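# Assemble the two printed drill parts like the stand model

## Task

Join the two printed parts so that they match the completed cordless drill shown on the stand, which is a non-working prop.

## Robot and tools

Robot: two six-joint UR7e-style arms, left_arm and right_arm. Each carries a Robotiq gripper that opens to 140 mm, and its fingers can fold at a hinge. Each arm has a wrist camera: cam_left_wrist or cam_right_wrist. The fixed cameras are cam_high, cam_low and cam_bench, all 672x504.

Frames: the scene frame has its origin at table height, midway between the nominal arm bases. +z points up, +x points out over the table, and left_arm sits on the +y side. Image sides do not follow arm names. The calibrated bases are at left_arm (-0.039, +0.466, +0.013) m and right_arm (+0.062, -0.446, +0.013) m, with almost no yaw. Hand positions, quaternions, velocities and wrist-camera poses are given in each arm's own base frame. The table and the fixed cameras use the scene frame. end_effector_position is the point between the pads when they are closed. The fingers point along the gripper's +z and close along its y. Printed hand poses can be off by a few centimetres.

A row, used by both execute_actions and move, is one flat list of 18 numbers covering both arms, even if only one arm moves. The first nine belong to left_arm and the second nine to right_arm. Each arm's nine are:
- six absolute joint target angles in radians, in this order: shoulder pan, shoulder lift, elbow, wrist 1, wrist 2, wrist 3;
- gripper position, force_limit and speed, each a scale from -1 to 1.
The elbow range is -3.142 to 3.142. Every other joint runs from -6.283 to 6.283. A target more than 0.010 rad outside a range is refused, unless the joint is already that far out.

Gripper position: +1 is fully open and the pads meet near -0.8. At -1 the fingers close until something blocks them. force_limit sets grip force on a slow close, from about 14 N at -1 to 58 N at +1. speed sets finger speed, from about 30 mm/s at -1 to 250 mm/s at +1, and a quick close grips harder. Both force_limit and speed start at +1. To leave a gripper unchanged, repeat its last three numbers; a 0 counts as a real command. To grip harder while object_status is 2, raise force_limit and switch position between -1 and -0.98. Grip near the fingertips. A part held close to the palm may fold the fingers and slip or be over-squeezed. Pressing the fingertips into a surface folds them quietly and spoils the next grip.

Tools:
- execute_actions(actions, cameras): actions is a list of actions. Each action holds up to 15 rows, one per 1/30 s step, and lasts 0.5 s. A short action repeats its last row. Send an empty list to get the full state plus all camera images. cameras takes a list of names, ["all"] or [].
- move(target, speed, blend, stop_force, zero, blocking, cameras): target is one row or up to 15 rows of absolute joint angles, with a 10 s budget shared by the whole list. speed is the top joint speed in rad/s, from 0.01 to 3.14, default 0.5; give one value or one per target. blend in rad rounds corners; 0 stops at each target. stop_force, from 3 to 120 N and shared by both arms, ends an arm's path when its wrist sensor feels that much push. Use a low speed with it, and leave it out when backing away from a contact. zero (default true) re-zeros the sensor before the move. blocking=false returns after 0.5 s while the motion continues; a new move then replaces it. blocking=false cannot be combined with stop_force. Within one list, keep the gripper numbers the same in every row when using stop_force.
- wait(seconds 0 to 10), stop(), zero_wrist_force(arm), read_manual(section), finished_scene(scene=1).
- zoom_image(camera, region=[x0,y0,x1,y1]) works in pixels from the top-left corner, at most 504x504, on the newest image from that camera.

Results: Joint positions, Joint velocities, Joint targets (the angles currently being driven toward), Tool commands, end effector pose and velocities, Joint torques, Wrist force and Wrist torque along the gripper's axes plus the peak reading, and Wrist depth for each wrist camera. Wrist depth is a 7x7 grid of distances with rows separated by " / "; "-" means no value. object_status codes: 0 moving; 1 blocked while opening; 2 blocked while closing, which means a grip; 3 reached the command or the pads met. position_measured is in counts: 3 open, 139 about 60 mm, 200 about 20 mm, 230 pads touching. A move adds a "move:" line ending in done, off_target, moving, held or fault, sometimes with limits=held. Other lines to watch for: "joint sent to its limit"; "joint command not followed", which means the clearance check between the arms altered the command; MOTOR HOT; fault lines.

Motion limits: joint targets move at most 2.45 rad/s and at most 0.651 rad per step from the measured angle. The gripper is capped at 4 m/s. A far target can take several actions to reach.

Things to avoid:
- Dropping parts, releasing a part while it is moving, or letting anything leave the table.
- Hitting fixed or heavy objects, and any push or hit between the two arms, including one gripper closing on the other's fingers.
- Forces of about 150 N on an arm.
- Contact torque past a joint's limit: 135 N m for the shoulder and elbow joints, and roughly 15 to 16.5 N m for the wrists. Either of these causes a 10 s stop.
- Heavy leverage on the gripper.
- Long holds with the arm stretched out, which overheat the motors and can cause a 30 to 60 s brake stop.

The assembled drill must stay together once the robot lets go.

Each tool is called by a JSON object that holds its "fn" and its "kwargs", one argument or row to a line.

## Session

{"fn": "execute_actions", "kwargs": {
  "actions": []
}}

Scene clock: 0.00 s.
left_arm: end_effector_position=(+0.1558, +0.0165, +0.2086) position_measured=3 object_status=3 end_effector_quat_wxyz=(+0.655, -0.227, -0.719, -0.048) | right_arm: end_effector_position=(+0.7994, +0.4585, +0.3708) position_measured=3 object_status=3 end_effector_quat_wxyz=(-0.220, +0.556, +0.389, +0.701)
Joint positions: left_arm=[-0.516 -1.337 1.952 -0.753 -1.706 0.214] | right_arm=[0.128 -0.753 1.307 -3.81 -0.787 2.916]
Joint velocities: within noise
Joint torques (N m): no reading
Motor temperatures (°C): left_arm=[31 43 38 47 38 45] | right_arm=[35 42 29 38 38 55]
Wrist force (N): no reading
Wrist torque (N m): no reading
Wrist force, peak (N): no reading
Wrist depth (mm): cam_left_wrist=[- - 1873 175 161 168 1843 / 1505 1611 1694 207 176 173 201 / 1578 251 220 223 188 195 539 / - 140 231 226 216 212 117 / - 490 256 270 414 395 112 / 448 443 293 288 346 331 305 / 390 360 318 295 300 283 274] | cam_right_wrist=[- 2121 2263 2048 1760 - - / 2700 - - 1948 1563 1206 1176 / - 2640 3300 - - - - / 907 138 - 1948 1553 1373 123 / 110 718 2400 1932 1476 1350 111 / 522 594 658 1760 1616 1350 107 / 470 491 535 608 - - -]
Joint targets: left_arm=[-0.516 -1.337 1.952 -0.753 -1.706 0.214] | right_arm=[0.128 -0.753 1.307 -3.810 -0.787 2.916]
Tool commands: left_gripper/position=+1.0 left_gripper/force_limit=+1.0 left_gripper/speed=+1.0 right_gripper/position=+1.0 right_gripper/force_limit=+1.0 right_gripper/speed=+1.0

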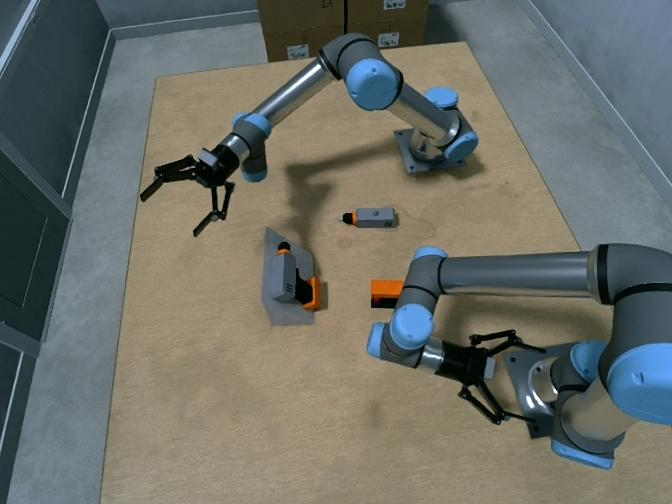

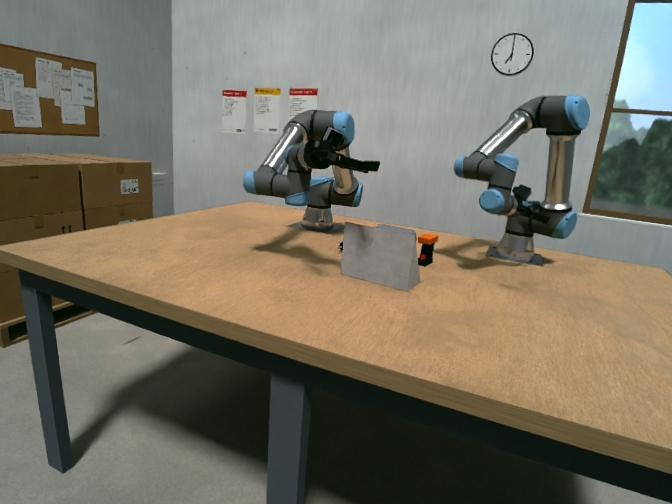

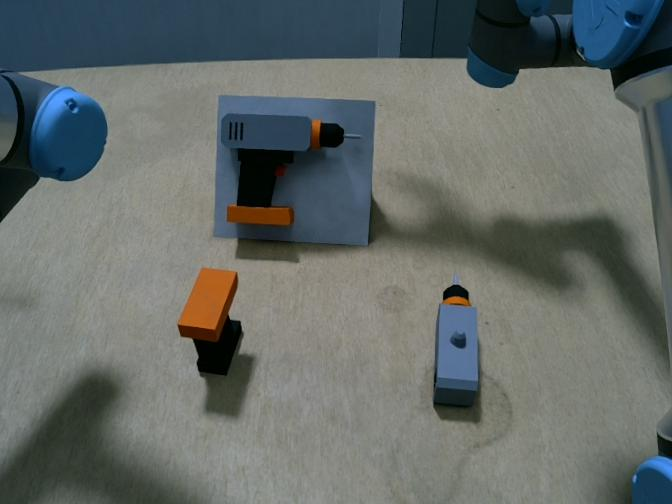

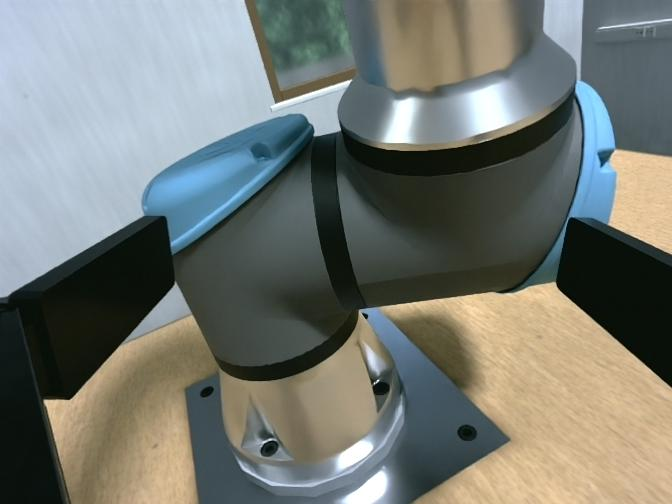

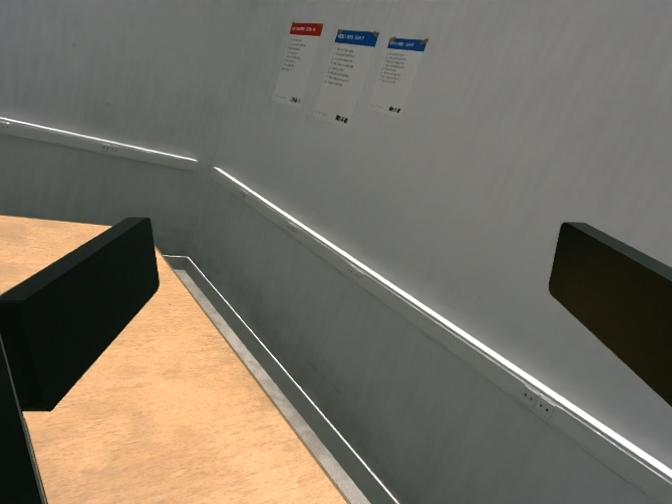

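{"fn": "zoom_image", "kwargs": {
  "camera": "cam_bench",
  "region": [200, 80, 400, 260]
}}

{"fn": "zoom_image", "kwargs": {
  "camera": "cam_bench",
  "region": [150, 250, 290, 390]
}}

{"fn": "zoom_image", "kwargs": {
  "camera": "cam_bench",
  "region": [390, 270, 530, 410]
}}

{"fn": "zoom_image", "kwargs": {
  "camera": "cam_high",
  "region": [320, 180, 440, 320]
}}

{"fn": "zoom_image", "kwargs": {
  "camera": "cam_low",
  "region": [320, 200, 460, 300]
}}

Scaled by 2.520 from the camera's 672x504 image, which has a finer 960x720 frame.

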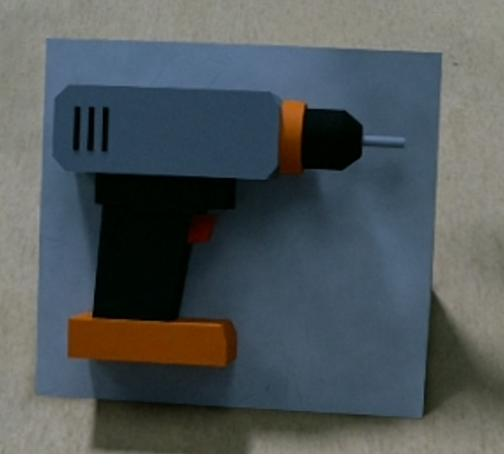

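Scaled by 3.600 from the camera's 672x504 image, which has a finer 960x720 frame.

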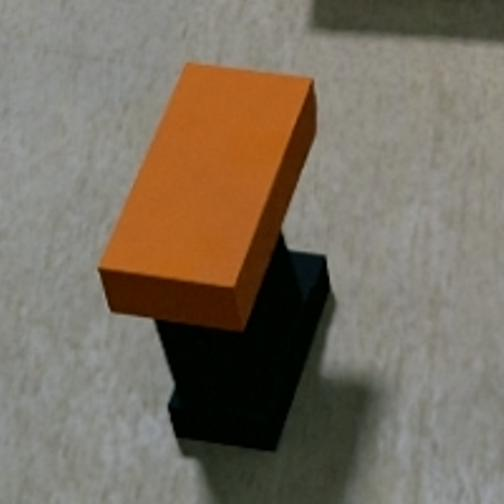

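Scaled by 3.600 from the camera's 672x504 image, which has a finer 960x720 frame.

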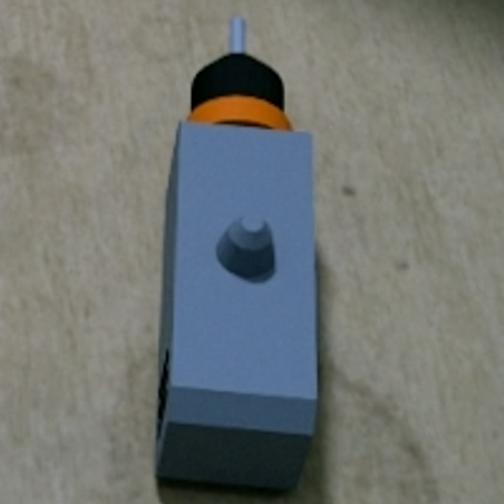

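Scaled by 3.600 from the camera's 672x504 image, which has a finer 960x720 frame.

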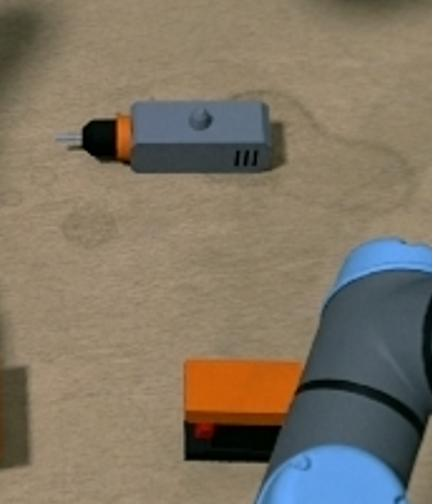

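Scaled by 3.600 from the camera's 672x504 image, which has a finer 960x720 frame.

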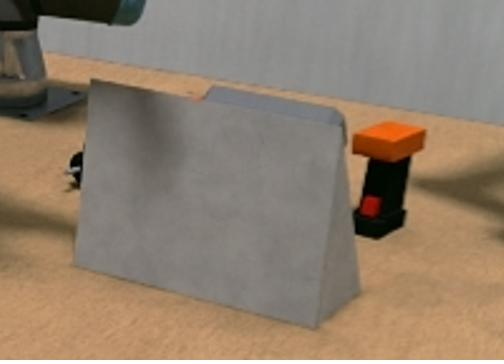

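{"fn": "move", "kwargs": {
  "target": [
    [-0.7,-1.795,1.741,-0.753,-1.7,0.0,1,1,1,0.128,-0.753,1.307,-3.81,-0.787,2.916,1,1,1],
    [-0.85,-1.795,1.741,-1.517,-1.571,-0.85,1,1,1,0.128,-0.753,1.307,-3.81,-0.787,2.916,1,1,1]
  ],
  "blend": 0.1,
  "speed": 0.8,
  "cameras": ["cam_left_wrist","cam_high","cam_bench"]
}}

Scene clock: 4.30 s.
left_arm: end_effector_position=(+0.3620, -0.2102, +0.2869) position_measured=3 object_status=3 end_effector_quat_wxyz=(+0.000, +0.000, +1.000, +0.000) | right_arm: end_effector_position=(+0.7991, +0.4587, +0.3710) position_measured=3 object_status=3 end_effector_quat_wxyz=(-0.220, +0.555, +0.389, +0.701)
Joint positions: left_arm=[-0.85 -1.795 1.741 -1.517 -1.571 -0.85] | right_arm=[0.128 -0.753 1.307 -3.81 -0.787 2.916]
Joint torques (N m): left_arm=[7.89 -26.11 -11.56 -5.14 -1.7 -0.69] | right_arm=[6.95 -64.71 -27.76 -2.77 0.65 -0.87]
Motor temperatures (°C): left_arm=[31 43 38 47 38 45] | right_arm=[35 42 29 38 38 55]
Wrist force (N): left_arm=[-0.4 -1.1 0.7] | right_arm=[0.3 0.3 0.3]
Wrist torque (N m): left_arm=[-0.30 -0.11 0.04] | right_arm=[0.06 -0.06 0.00]
Wrist force, peak (N): left_arm=[3.6 -1.0 1.0] | right_arm=[0.7 0.3 0.1]
Wrist depth (mm): cam_left_wrist=[387 384 385 383 382 385 383 / 411 406 405 406 405 402 402 / 432 431 419 428 424 424 426 / 444 141 448 451 452 447 435 / - 481 482 484 477 476 107 / 512 489 493 506 507 508 514 / 441 435 423 547 542 538 543] | cam_right_wrist=[2141 2611 - 2066 1948 1476 1159 / 2400 2528 2048 1932 1605 1350 1148 / - 3394 2450 2200 1650 1381 - / 917 142 - 1901 1662 - 123 / 110 718 858 - 1467 1271 111 / 526 602 655 2353 1595 1244 1126 / 468 487 532 1605 1504 1277 -]
Joint targets: left_arm=[-0.850 -1.795 1.741 -1.517 -1.571 -0.850] | right_arm=[0.128 -0.753 1.307 -3.810 -0.787 2.916]
move: done
Images, in order (width x height): cam_high 672x504, cam_bench 672x504, cam_left_wrist 672x504.

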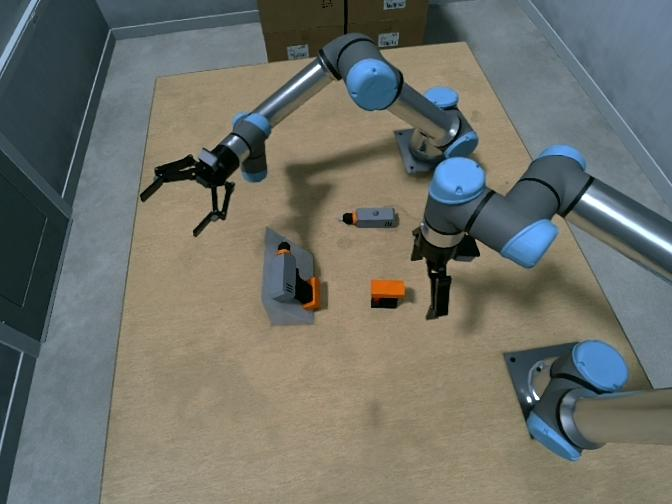

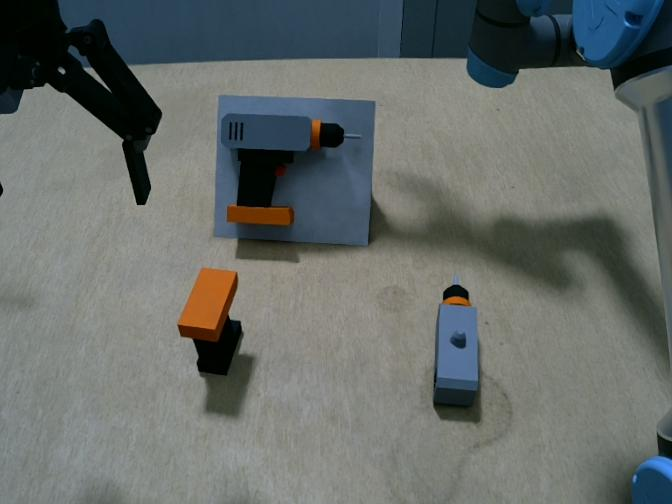

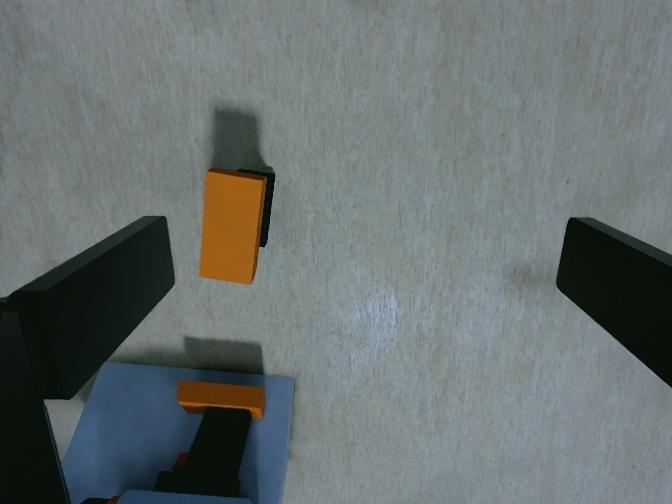

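{"fn": "move", "kwargs": {
  "target": [-0.9036,-1.5502,1.6173,-1.6379,-1.5708,-0.8036,1,1,1,0.128,-0.753,1.307,-3.81,-0.787,2.916,1,1,1],
  "speed": 0.6,
  "cameras": ["cam_left_wrist","cam_bench"]
}}

{"fn": "zoom_image", "kwargs": {
  "camera": "cam_left_wrist",
  "region": [260, 150, 440, 330]
}}

Scene clock: 36.80 s.
left_arm: end_effector_position=(+0.4139, -0.3101, +0.2501) position_measured=3 object_status=3 end_effector_quat_wxyz=(+0.000, +0.050, +0.999, +0.000) | right_arm: end_effector_position=(+0.7991, +0.4587, +0.3710) position_measured=3 object_status=3 end_effector_quat_wxyz=(-0.220, +0.555, +0.389, +0.701)
Joint positions: left_arm=[-0.904 -1.55 1.617 -1.638 -1.571 -0.804] | right_arm=[0.128 -0.753 1.307 -3.81 -0.787 2.916]
Joint torques (N m): left_arm=[7.32 -15.18 -16.69 -1.65 1.71 -0.15] | right_arm=[7 -68.2 -27.55 -2.07 0.17 -0.7]
Motor temperatures (°C): left_arm=[31 43 38 47 38 45] | right_arm=[35 42 29 38 38 55]
Wrist force (N): left_arm=[-0.3 -1.4 0.5] | right_arm=[0.3 0.1 0.0]
Wrist torque (N m): left_arm=[-0.36 -0.14 -0.03] | right_arm=[0.02 -0.07 0.00]
Wrist force, peak (N): left_arm=[-2.1 -4.0 2.2] | right_arm=[0.7 0.0 0.0]
Wrist depth (mm): cam_left_wrist=[356 351 352 351 352 350 348 / 373 374 371 362 371 367 367 / 408 392 392 295 390 388 388 / - 140 415 412 413 406 117 / - 435 440 442 440 436 107 / 479 467 424 395 463 463 467 / 506 496 386 364 488 497 496] | cam_right_wrist=[2066 - - 2031 1513 1366 1182 / 2329 - 2700 2031 - - 1148 / 2528 - - - - - 1137 / 907 137 - 1828 1650 - 131 / 110 718 849 1773 1406 - 111 / 521 593 656 - - 1291 - / 467 489 530 1650 1431 1225 1070]
Joint targets: left_arm=[-0.904 -1.550 1.617 -1.638 -1.571 -0.804] | right_arm=[0.128 -0.753 1.307 -3.810 -0.787 2.916]
move: done
Images, in order (width x height): cam_bench 672x504, cam_left_wrist 672x504.

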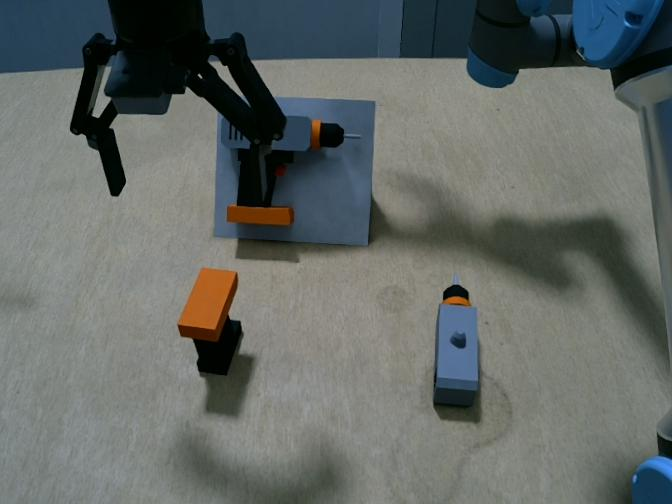

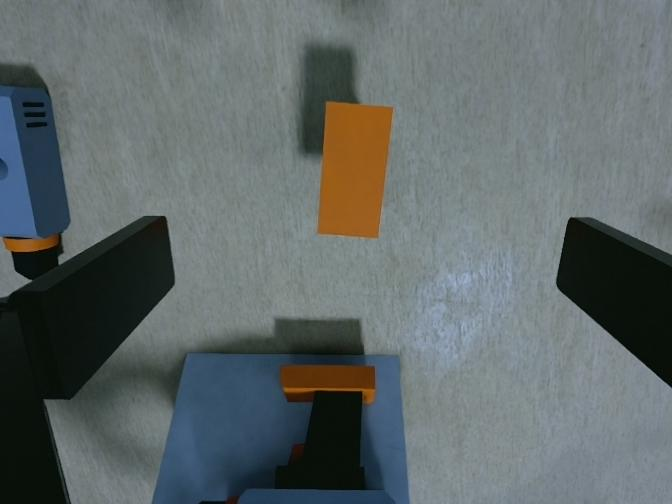

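Scaled by 2.800 from the camera's 672x504 image, which has a finer 960x720 frame.

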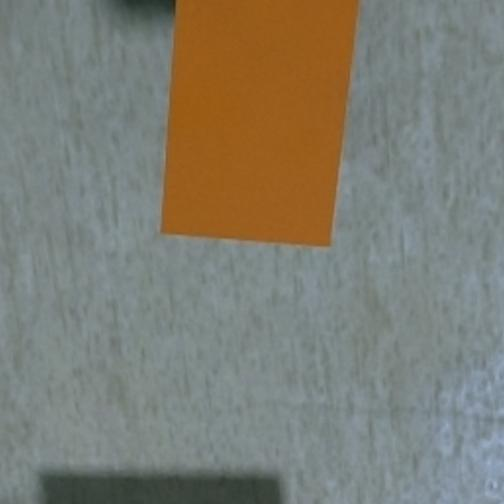

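{"fn": "move", "kwargs": {
  "target": [-1.1796,-1.1079,1.0613,-1.5242,-1.5708,-1.0796,1,1,1,0.128,-0.753,1.307,-3.81,-0.787,2.916,1,1,1],
  "speed": 0.8,
  "cameras": ["cam_left_wrist","cam_high"]
}}

{"fn": "zoom_image", "kwargs": {
  "camera": "cam_left_wrist",
  "region": [240, 80, 440, 280]
}}

Scene clock: 39.27 s.
left_arm: end_effector_position=(+0.3830, -0.5788, +0.2499) position_measured=3 object_status=3 end_effector_quat_wxyz=(+0.000, +0.050, +0.999, +0.000) | right_arm: end_effector_position=(+0.7991, +0.4587, +0.3710) position_measured=3 object_status=3 end_effector_quat_wxyz=(-0.220, +0.555, +0.389, +0.701)
Joint positions: left_arm=[-1.179 -1.108 1.062 -1.524 -1.571 -1.079] | right_arm=[0.128 -0.753 1.307 -3.81 -0.787 2.916]
Joint torques (N m): left_arm=[-7.08 -38.09 -33.99 -5.65 1.85 -0.7] | right_arm=[5.75 -68.43 -27.92 -1.57 -0.53 -0.32]
Motor temperatures (°C): left_arm=[31 43 38 47 38 45] | right_arm=[35 42 29 38 38 55]
Wrist force (N): left_arm=[-0.4 -1.3 0.4] | right_arm=[0.0 0.3 -0.1]
Wrist torque (N m): left_arm=[-0.36 -0.14 0.05] | right_arm=[0.06 -0.01 0.00]
Wrist force, peak (N): left_arm=[0.6 -5.0 1.1] | right_arm=[0.6 0.3 0.0]
Wrist depth (mm): cam_left_wrist=[351 351 352 350 350 350 350 / 374 371 369 365 370 367 367 / 391 390 389 382 389 386 389 / 405 141 413 415 411 406 117 / - 435 437 439 437 437 107 / 478 470 466 470 455 419 382 / 503 502 502 502 486 392 384] | cam_right_wrist=[2180 2180 2528 2141 1627 1398 1148 / 2353 - - 2242 - - - / - 2376 2180 - - - 1105 / 914 137 - 2048 - 145 122 / 110 722 2242 1871 1467 1327 112 / 522 593 660 - - 1238 - / 469 491 534 1662 - 1142 -]
Joint targets: left_arm=[-1.180 -1.108 1.061 -1.524 -1.571 -1.080] | right_arm=[0.128 -0.753 1.307 -3.810 -0.787 2.916]
move: done
Images, in order (width x height): cam_high 672x504, cam_left_wrist 672x504.

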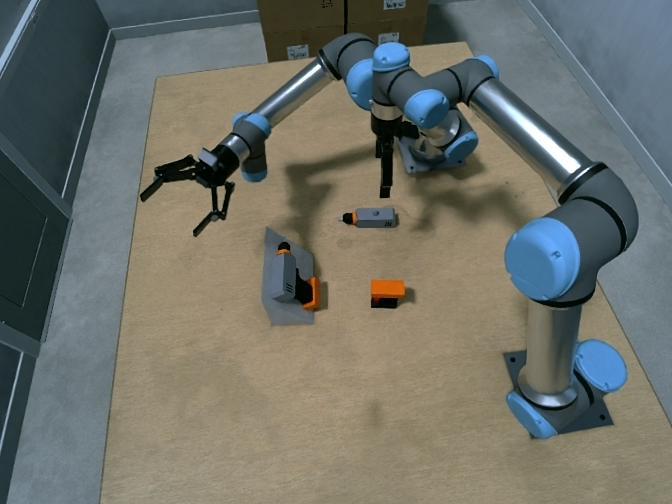

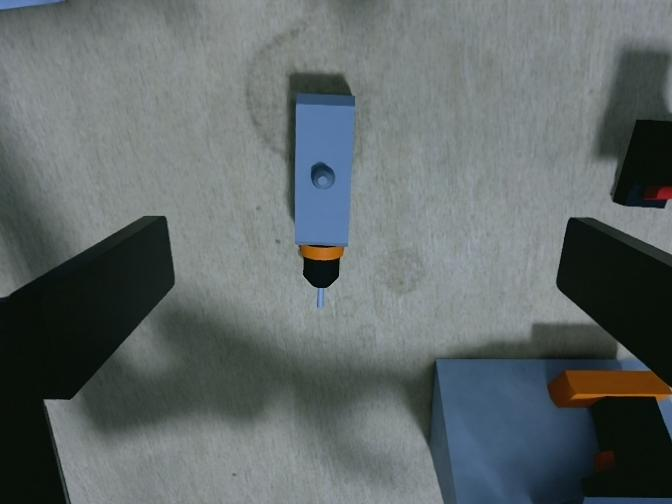

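Scaled by 2.520 from the camera's 672x504 image, which has a finer 960x720 frame.

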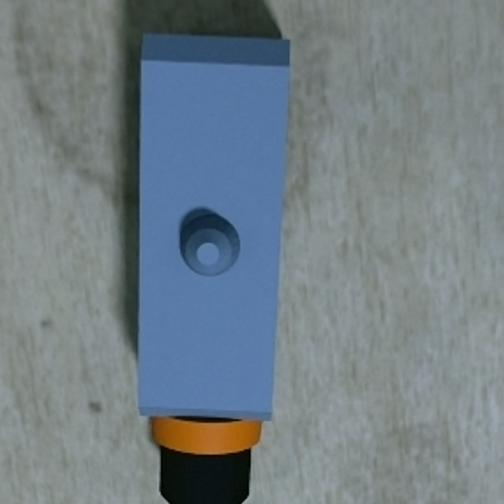

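{"fn": "move", "kwargs": {
  "target": [
    [-0.8975,-1.5254,1.7723,-1.8177,-1.5708,-0.7275,0.5,0,-1,0.128,-0.753,1.307,-3.81,-0.787,2.916,1,1,1],
    [-0.8975,-1.4621,1.91,-2.0187,-1.5708,-0.7275,0.5,0,-1,0.128,-0.753,1.307,-3.81,-0.787,2.916,1,1,1]
  ],
  "speed": [0.7,0.15],
  "cameras": ["cam_left_wrist","cam_bench"]
}}

{"fn": "zoom_image", "kwargs": {
  "camera": "cam_bench",
  "region": [130, 220, 310, 400]
}}

Scene clock: 43.87 s.
left_arm: end_effector_position=(+0.4155, -0.3072, +0.1038) position_measured=66 object_status=3 end_effector_quat_wxyz=(+0.000, +0.085, +0.996, +0.000) | right_arm: end_effector_position=(+0.7991, +0.4587, +0.3710) position_measured=3 object_status=3 end_effector_quat_wxyz=(-0.220, +0.555, +0.389, +0.701)
Joint positions: left_arm=[-0.898 -1.462 1.91 -2.019 -1.571 -0.727] | right_arm=[0.128 -0.753 1.307 -3.81 -0.787 2.916]
Joint torques (N m): left_arm=[6.65 -39.87 -37.49 -0.22 2.08 1.23] | right_arm=[6.48 -68.7 -26.46 -0.32 -1.33 0.05]
Motor temperatures (°C): left_arm=[31 43 38 47 38 45] | right_arm=[35 42 29 38 38 55]
Wrist force (N): left_arm=[-0.5 -1.5 0.6] | right_arm=[0.3 0.1 0.0]
Wrist torque (N m): left_arm=[-0.42 -0.10 -0.04] | right_arm=[0.03 -0.07 0.00]
Wrist force, peak (N): left_arm=[0.7 -3.9 0.0] | right_arm=[0.6 0.3 0.1]
Wrist depth (mm): cam_left_wrist=[224 223 223 222 221 222 220 / 236 235 234 139 230 233 232 / 249 248 247 144 246 246 244 / 263 121 256 152 257 148 257 / - 101 279 162 276 269 - / - 298 296 296 295 294 - / - 314 313 308 311 317 -] | cam_right_wrist=[- 2353 2014 2103 1828 - - / 2933 2141 2898 2031 - - - / - - 2640 - - - - / 914 137 - 2014 - 152 122 / 110 716 2611 - 1543 1476 112 / 523 597 664 - 1616 1218 111 / 470 491 536 1627 1553 1257 1121]
Joint targets: left_arm=[-0.898 -1.462 1.910 -2.019 -1.571 -0.728] | right_arm=[0.128 -0.753 1.307 -3.810 -0.787 2.916]
move: done
Images, in order (width x height): cam_bench 672x504, cam_left_wrist 672x504.

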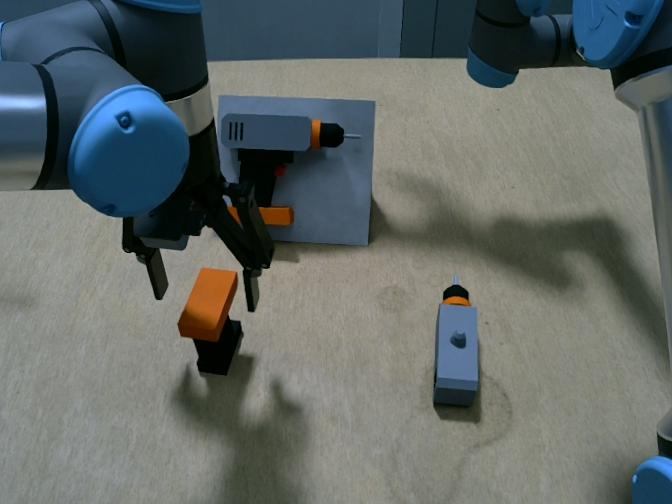

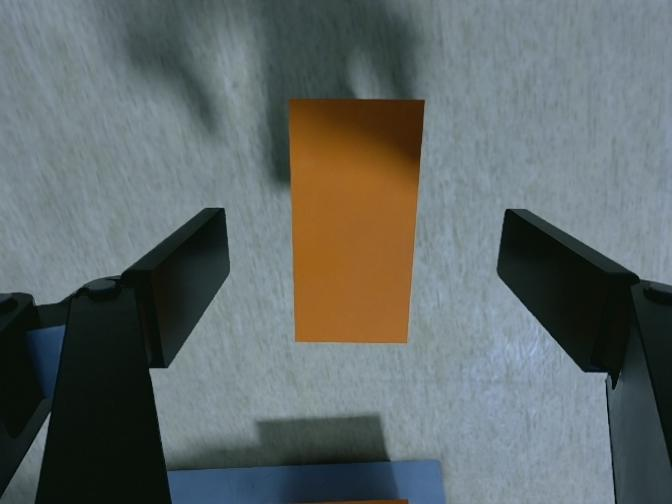

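Scaled by 2.800 from the camera's 672x504 image, which has a finer 960x720 frame.

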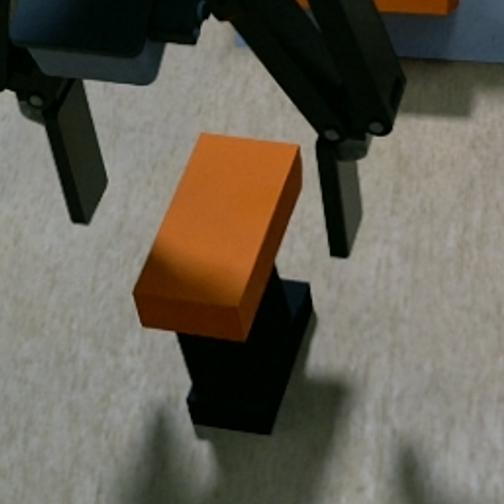

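{"fn": "execute_actions", "kwargs": {
  "actions": [
    [[-0.8975,-1.4621,1.91,-2.0187,-1.5708,-0.7275,-1,-0.02,-1,0.128,-0.753,1.307,-3.81,-0.787,2.916,1,1,1]],
    [[-0.8975,-1.4621,1.91,-2.0187,-1.5708,-0.7275,-1,-0.02,-1,0.128,-0.753,1.307,-3.81,-0.787,2.916,1,1,1]],
    [[-0.8975,-1.4621,1.91,-2.0187,-1.5708,-0.7275,-1,-0.02,-1,0.128,-0.753,1.307,-3.81,-0.787,2.916,1,1,1]],
    [[-0.8975,-1.4621,1.91,-2.0187,-1.5708,-0.7275,-1,-0.02,-1,0.128,-0.753,1.307,-3.81,-0.787,2.916,1,1,1]],
    [[-0.8975,-1.4621,1.91,-2.0187,-1.5708,-0.7275,-1,-0.02,-1,0.128,-0.753,1.307,-3.81,-0.787,2.916,1,1,1]],
    [[-0.8975,-1.4621,1.91,-2.0187,-1.5708,-0.7275,-1,-0.02,-1,0.128,-0.753,1.307,-3.81,-0.787,2.916,1,1,1]]
  ],
  "cameras": ["cam_left_wrist","cam_bench"]
}}

{"fn": "zoom_image", "kwargs": {
  "camera": "cam_bench",
  "region": [130, 220, 310, 400]
}}

Scene clock: 47.43 s.
left_arm: end_effector_position=(+0.4156, -0.3072, +0.1040) position_measured=165 object_status=2 end_effector_quat_wxyz=(+0.000, +0.085, +0.996, +0.000) | right_arm: end_effector_position=(+0.7991, +0.4587, +0.3710) position_measured=3 object_status=3 end_effector_quat_wxyz=(-0.220, +0.555, +0.389, +0.701)
Joint positions: left_arm=[-0.897 -1.462 1.91 -2.019 -1.571 -0.727] | right_arm=[0.128 -0.753 1.307 -3.81 -0.787 2.916]
Joint torques (N m): left_arm=[8.19 -37.91 -33.51 -3.34 1.75 0.97] | right_arm=[7.98 -67.12 -26.8 0.28 -1.29 0.3]
Motor temperatures (°C): left_arm=[31 43 38 47 38 45] | right_arm=[35 42 29 38 38 55]
Wrist force (N): left_arm=[-0.5 -1.9 -0.9] | right_arm=[0.4 0.2 0.0]
Wrist torque (N m): left_arm=[-0.36 -0.11 -0.04] | right_arm=[0.04 -0.09 0.00]
Wrist force, peak (N): left_arm=[-0.4 -2.3 -0.8] | right_arm=[0.4 0.4 0.2]
Wrist depth (mm): cam_left_wrist=[224 223 223 222 221 221 220 / 236 235 234 228 229 233 232 / 249 248 248 143 246 246 246 / 263 260 256 150 150 255 259 / - 84 89 162 160 78 83 / - - - 296 296 - - / - - - 310 - - -] | cam_right_wrist=[- - - 1901 - - 1159 / 2795 - - 1948 1734 - 1170 / - 3255 2475 1997 1639 1431 - / 921 142 2731 1916 - 151 129 / 110 720 2450 2031 1595 - 111 / 520 595 660 1842 - 1188 - / 471 491 532 1709 1627 1298 1126]
Joint targets: left_arm=[-0.897 -1.462 1.910 -2.019 -1.571 -0.728] | right_arm=[0.128 -0.753 1.307 -3.810 -0.787 2.916]
Images, in order (width x height): cam_bench 672x504, cam_left_wrist 672x504.

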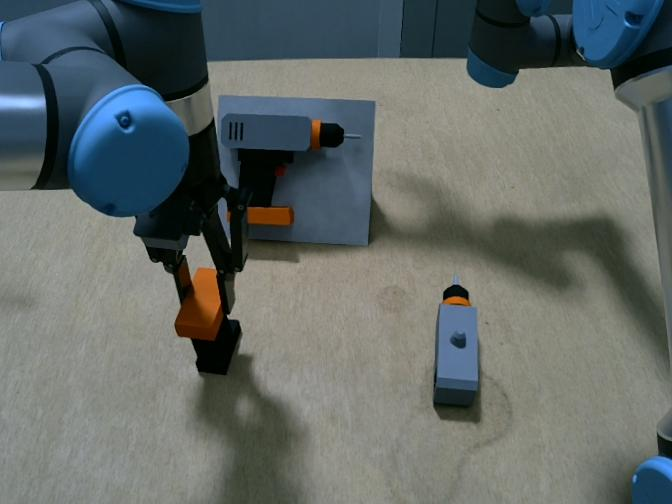

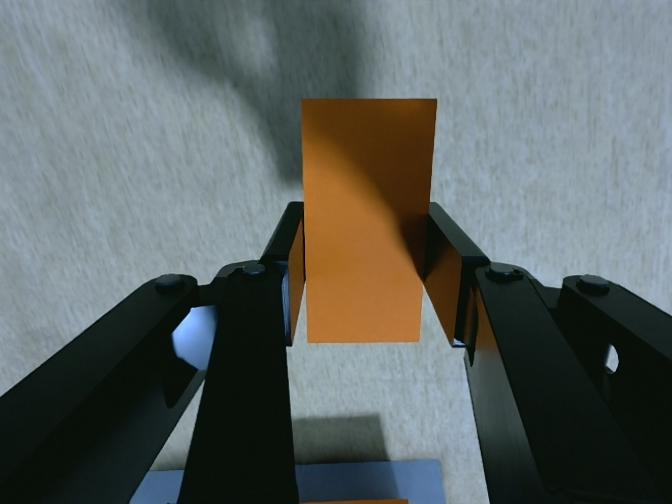

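Scaled by 2.800 from the camera's 672x504 image, which has a finer 960x720 frame.

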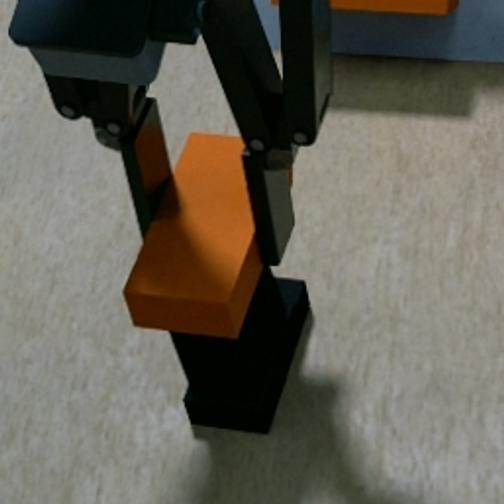

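{"fn": "move", "kwargs": {
  "target": [
    [-0.8975,-1.5329,1.7436,-1.7815,-1.5708,-0.7275,-1,-0.02,-1,0.128,-0.753,1.307,-3.81,-0.787,2.916,1,1,1],
    [-1.1849,-1.0426,1.1048,-1.633,-1.5708,-1.0469,-1,-0.02,-1,0.128,-0.753,1.307,-3.81,-0.787,2.916,1,1,1]
  ],
  "speed": [0.15,0.4],
  "cameras": ["cam_left_wrist","cam_bench","cam_high","cam_low"]
}}

{"fn": "zoom_image", "kwargs": {
  "camera": "cam_bench",
  "region": [370, 220, 550, 400]
}}

{"fn": "zoom_image", "kwargs": {
  "camera": "cam_high",
  "region": [310, 140, 440, 270]
}}

{"fn": "zoom_image", "kwargs": {
  "camera": "cam_left_wrist",
  "region": [220, 60, 500, 340]
}}

Scene clock: 52.30 s.
left_arm: end_effector_position=(+0.3890, -0.6032, +0.1941) position_measured=165 object_status=2 end_effector_quat_wxyz=(+0.000, +0.069, +0.998, +0.000) | right_arm: end_effector_position=(+0.7991, +0.4587, +0.3710) position_measured=3 object_status=3 end_effector_quat_wxyz=(-0.220, +0.555, +0.389, +0.701)
Joint positions: left_arm=[-1.185 -1.043 1.105 -1.633 -1.571 -1.047] | right_arm=[0.128 -0.753 1.307 -3.81 -0.787 2.916]
Joint torques (N m): left_arm=[2.89 -49.33 -24.12 -5.69 1.86 -0.63] | right_arm=[6.74 -68.13 -26.76 0.26 -1.56 0.73]
Motor temperatures (°C): left_arm=[31 43 38 47 38 45] | right_arm=[35 42 29 38 38 55]
Wrist force (N): left_arm=[-0.2 -1.4 1.5] | right_arm=[0.5 0.1 0.1]
Wrist torque (N m): left_arm=[-0.37 -0.18 0.07] | right_arm=[0.02 -0.11 0.00]
Wrist force, peak (N): left_arm=[0.2 -4.1 2.2] | right_arm=[0.5 0.4 0.0]
Wrist depth (mm): cam_left_wrist=[302 302 301 302 301 300 301 / 320 320 317 138 310 316 316 / 337 336 335 143 333 332 333 / 357 351 348 151 152 348 351 / - 83 89 162 160 78 83 / - - - 399 - - - / - - - 429 - - -] | cam_right_wrist=[2103 2555 2425 2031 1932 1257 1212 / 1997 - - 1886 1814 1335 - / - - 2583 2200 - - - / 910 142 2583 2048 - 152 130 / 111 711 2221 2066 1533 - 111 / 520 594 651 1814 - 1212 111 / 469 490 533 1722 1476 1298 -]
Joint targets: left_arm=[-1.185 -1.043 1.105 -1.633 -1.571 -1.047] | right_arm=[0.128 -0.753 1.307 -3.810 -0.787 2.916]
move: done
Images, in order (width x height): cam_high 672x504, cam_low 672x504, cam_bench 672x504, cam_left_wrist 672x504.

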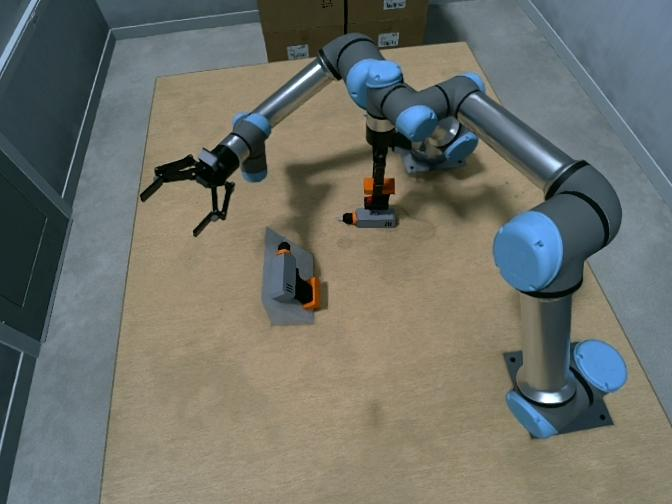

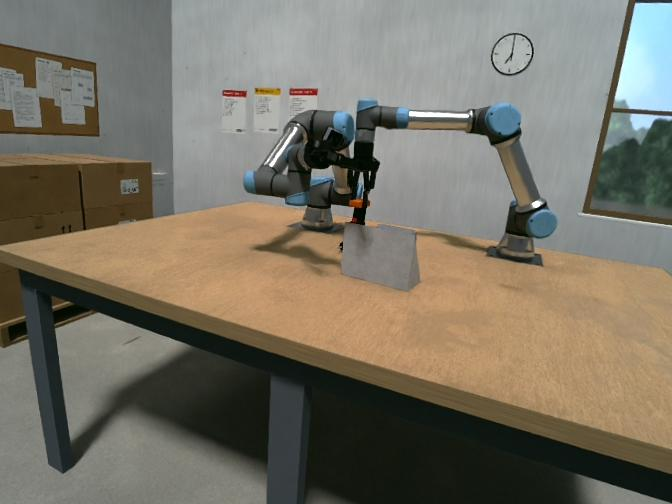

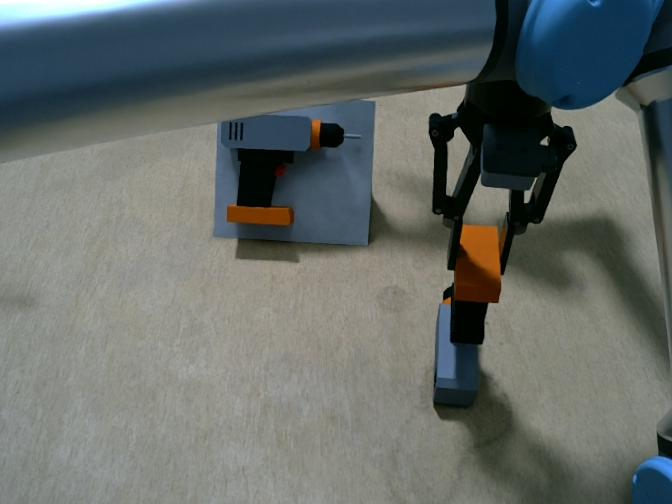

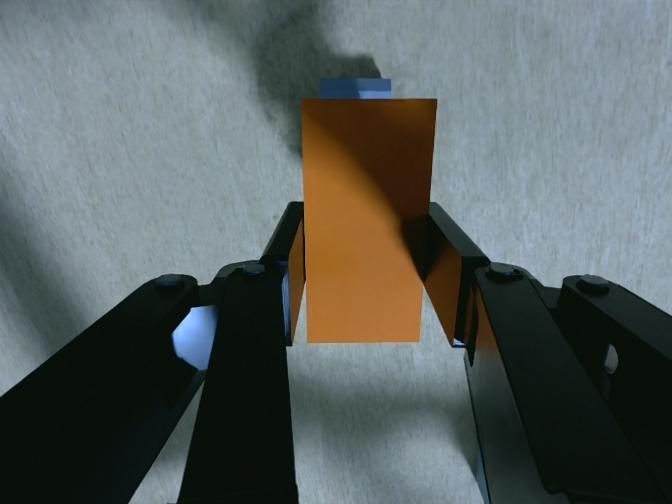

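Scaled by 2.800 from the camera's 672x504 image, which has a finer 960x720 frame.

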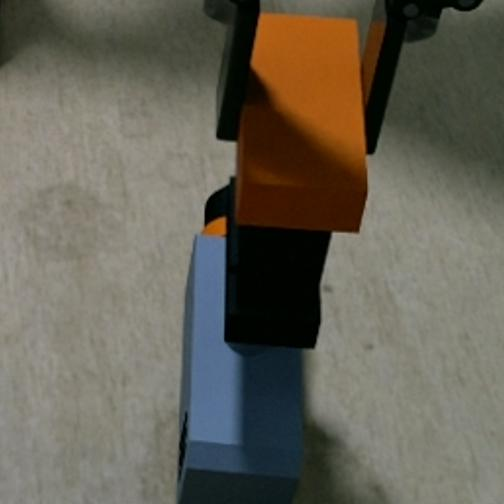

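Scaled by 3.877 from the camera's 672x504 image, which has a finer 960x720 frame.

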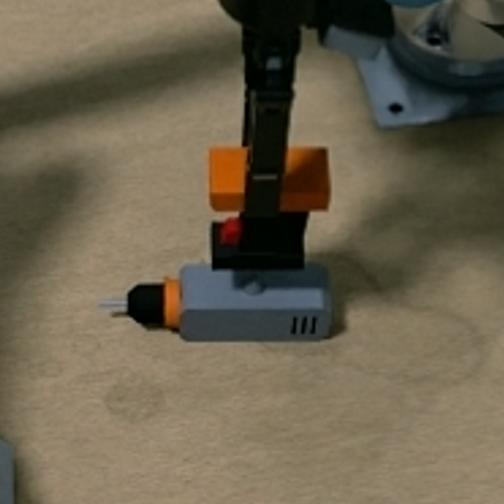

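Scaled by 1.800 from the camera's 672x504 image, which has a finer 960x720 frame.

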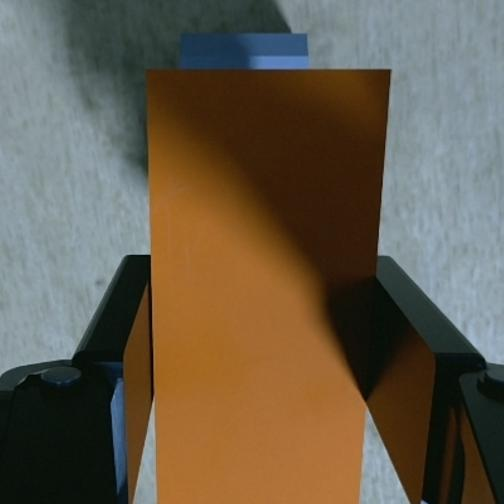

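{"fn": "move", "kwargs": {
  "target": [
    [-1.1849,-1.0374,1.1533,-1.6867,-1.5708,-1.0469,-1,-0.02,-1,0.128,-0.753,1.307,-3.81,-0.787,2.916,1,1,1],
    [-1.1849,-1.0306,1.1917,-1.7319,-1.5708,-1.0469,-1,-0.02,-1,0.128,-0.753,1.307,-3.81,-0.787,2.916,1,1,1]
  ],
  "speed": [0.08,0.02],
  "stop_force": 12,
  "cameras": ["cam_left_wrist","cam_bench","cam_high"]
}}

{"fn": "zoom_image", "kwargs": {
  "camera": "cam_bench",
  "region": [370, 220, 550, 400]
}}

{"fn": "zoom_image", "kwargs": {
  "camera": "cam_high",
  "region": [310, 140, 440, 270]
}}

Scene clock: 56.60 s.
left_arm: end_effector_position=(+0.3890, -0.6033, +0.1529) position_measured=165 object_status=2 end_effector_quat_wxyz=(+0.000, +0.069, +0.998, +0.000) | right_arm: end_effector_position=(+0.7991, +0.4587, +0.3710) position_measured=3 object_status=3 end_effector_quat_wxyz=(-0.220, +0.555, +0.389, +0.701)
Joint positions: left_arm=[-1.185 -1.031 1.192 -1.732 -1.571 -1.047] | right_arm=[0.128 -0.753 1.307 -3.81 -0.787 2.916]
Joint torques (N m): left_arm=[-7.58 -46.09 -39.59 -0.59 1.99 -0.61] | right_arm=[6.86 -67.53 -25.51 0.1 -1.33 0.82]
Motor temperatures (°C): left_arm=[31 43 38 47 38 45] | right_arm=[35 42 29 38 38 55]
Wrist force (N): left_arm=[-0.2 -1.2 1.2] | right_arm=[0.3 0.1 0.2]
Wrist torque (N m): left_arm=[-0.47 -0.08 0.06] | right_arm=[0.01 -0.06 0.00]
Wrist force, peak (N): left_arm=[-0.3 -1.6 1.9] | right_arm=[0.6 0.3 0.2]
Wrist depth (mm): cam_left_wrist=[266 266 265 265 264 264 263 / 281 281 279 137 272 277 277 / 296 295 295 144 294 293 292 / 313 309 305 152 150 305 310 / - 83 89 162 160 78 83 / - - - 353 - - - / - - - 377 - - -] | cam_right_wrist=[- 2450 2970 1948 1553 1291 1194 / 2353 2640 2640 1842 1605 - 1065 / 2400 2700 2829 - - - 1131 / 914 142 - 1997 - - 123 / 110 716 2141 1980 1414 1366 112 / 522 597 656 - - 1306 - / 471 490 533 1722 - 1264 1131]
Joint targets: left_arm=[-1.185 -1.031 1.192 -1.732 -1.571 -1.047] | right_arm=[0.128 -0.753 1.307 -3.810 -0.787 2.916]
move: done
Images, in order (width x height): cam_high 672x504, cam_bench 672x504, cam_left_wrist 672x504.

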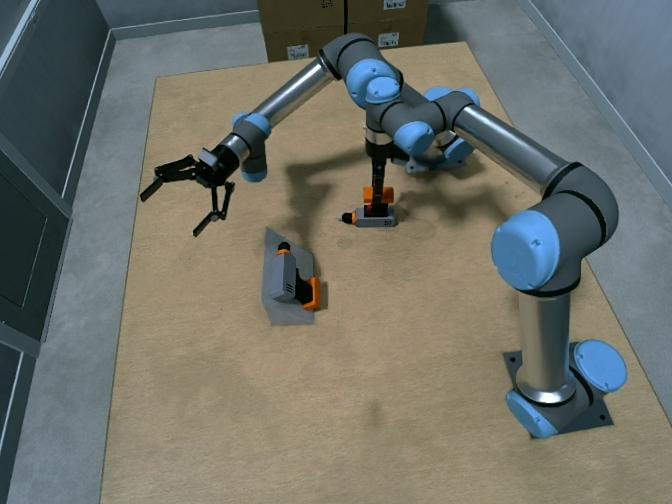

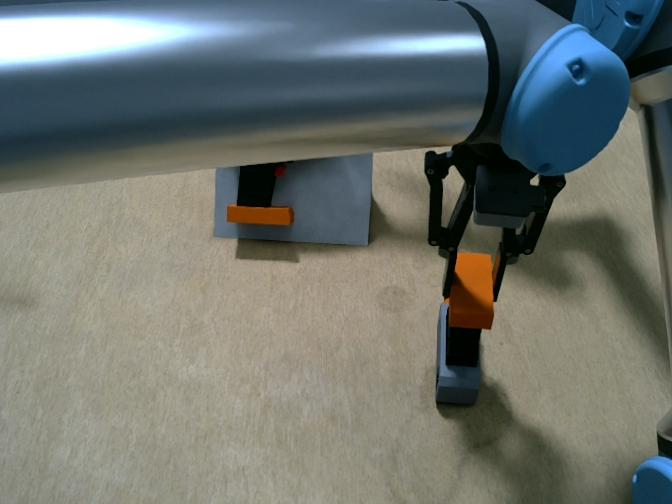

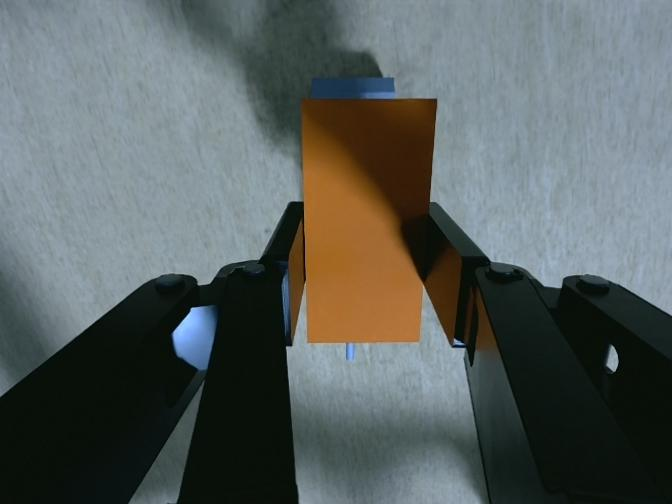

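Scaled by 2.800 from the camera's 672x504 image, which has a finer 960x720 frame.

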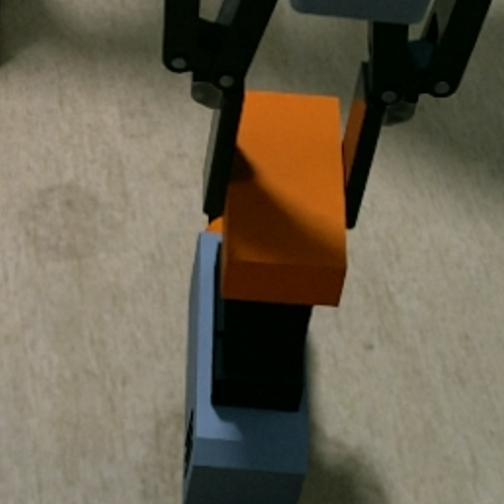

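Scaled by 3.877 from the camera's 672x504 image, which has a finer 960x720 frame.

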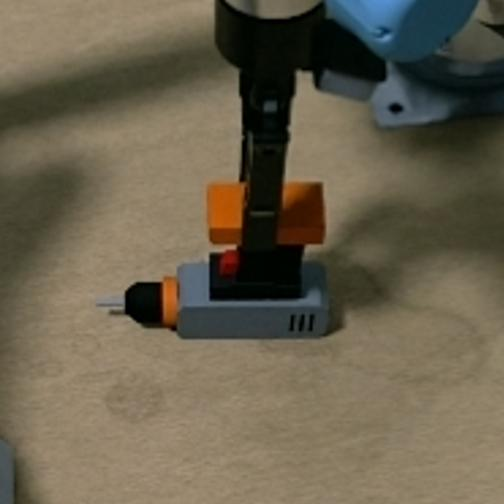

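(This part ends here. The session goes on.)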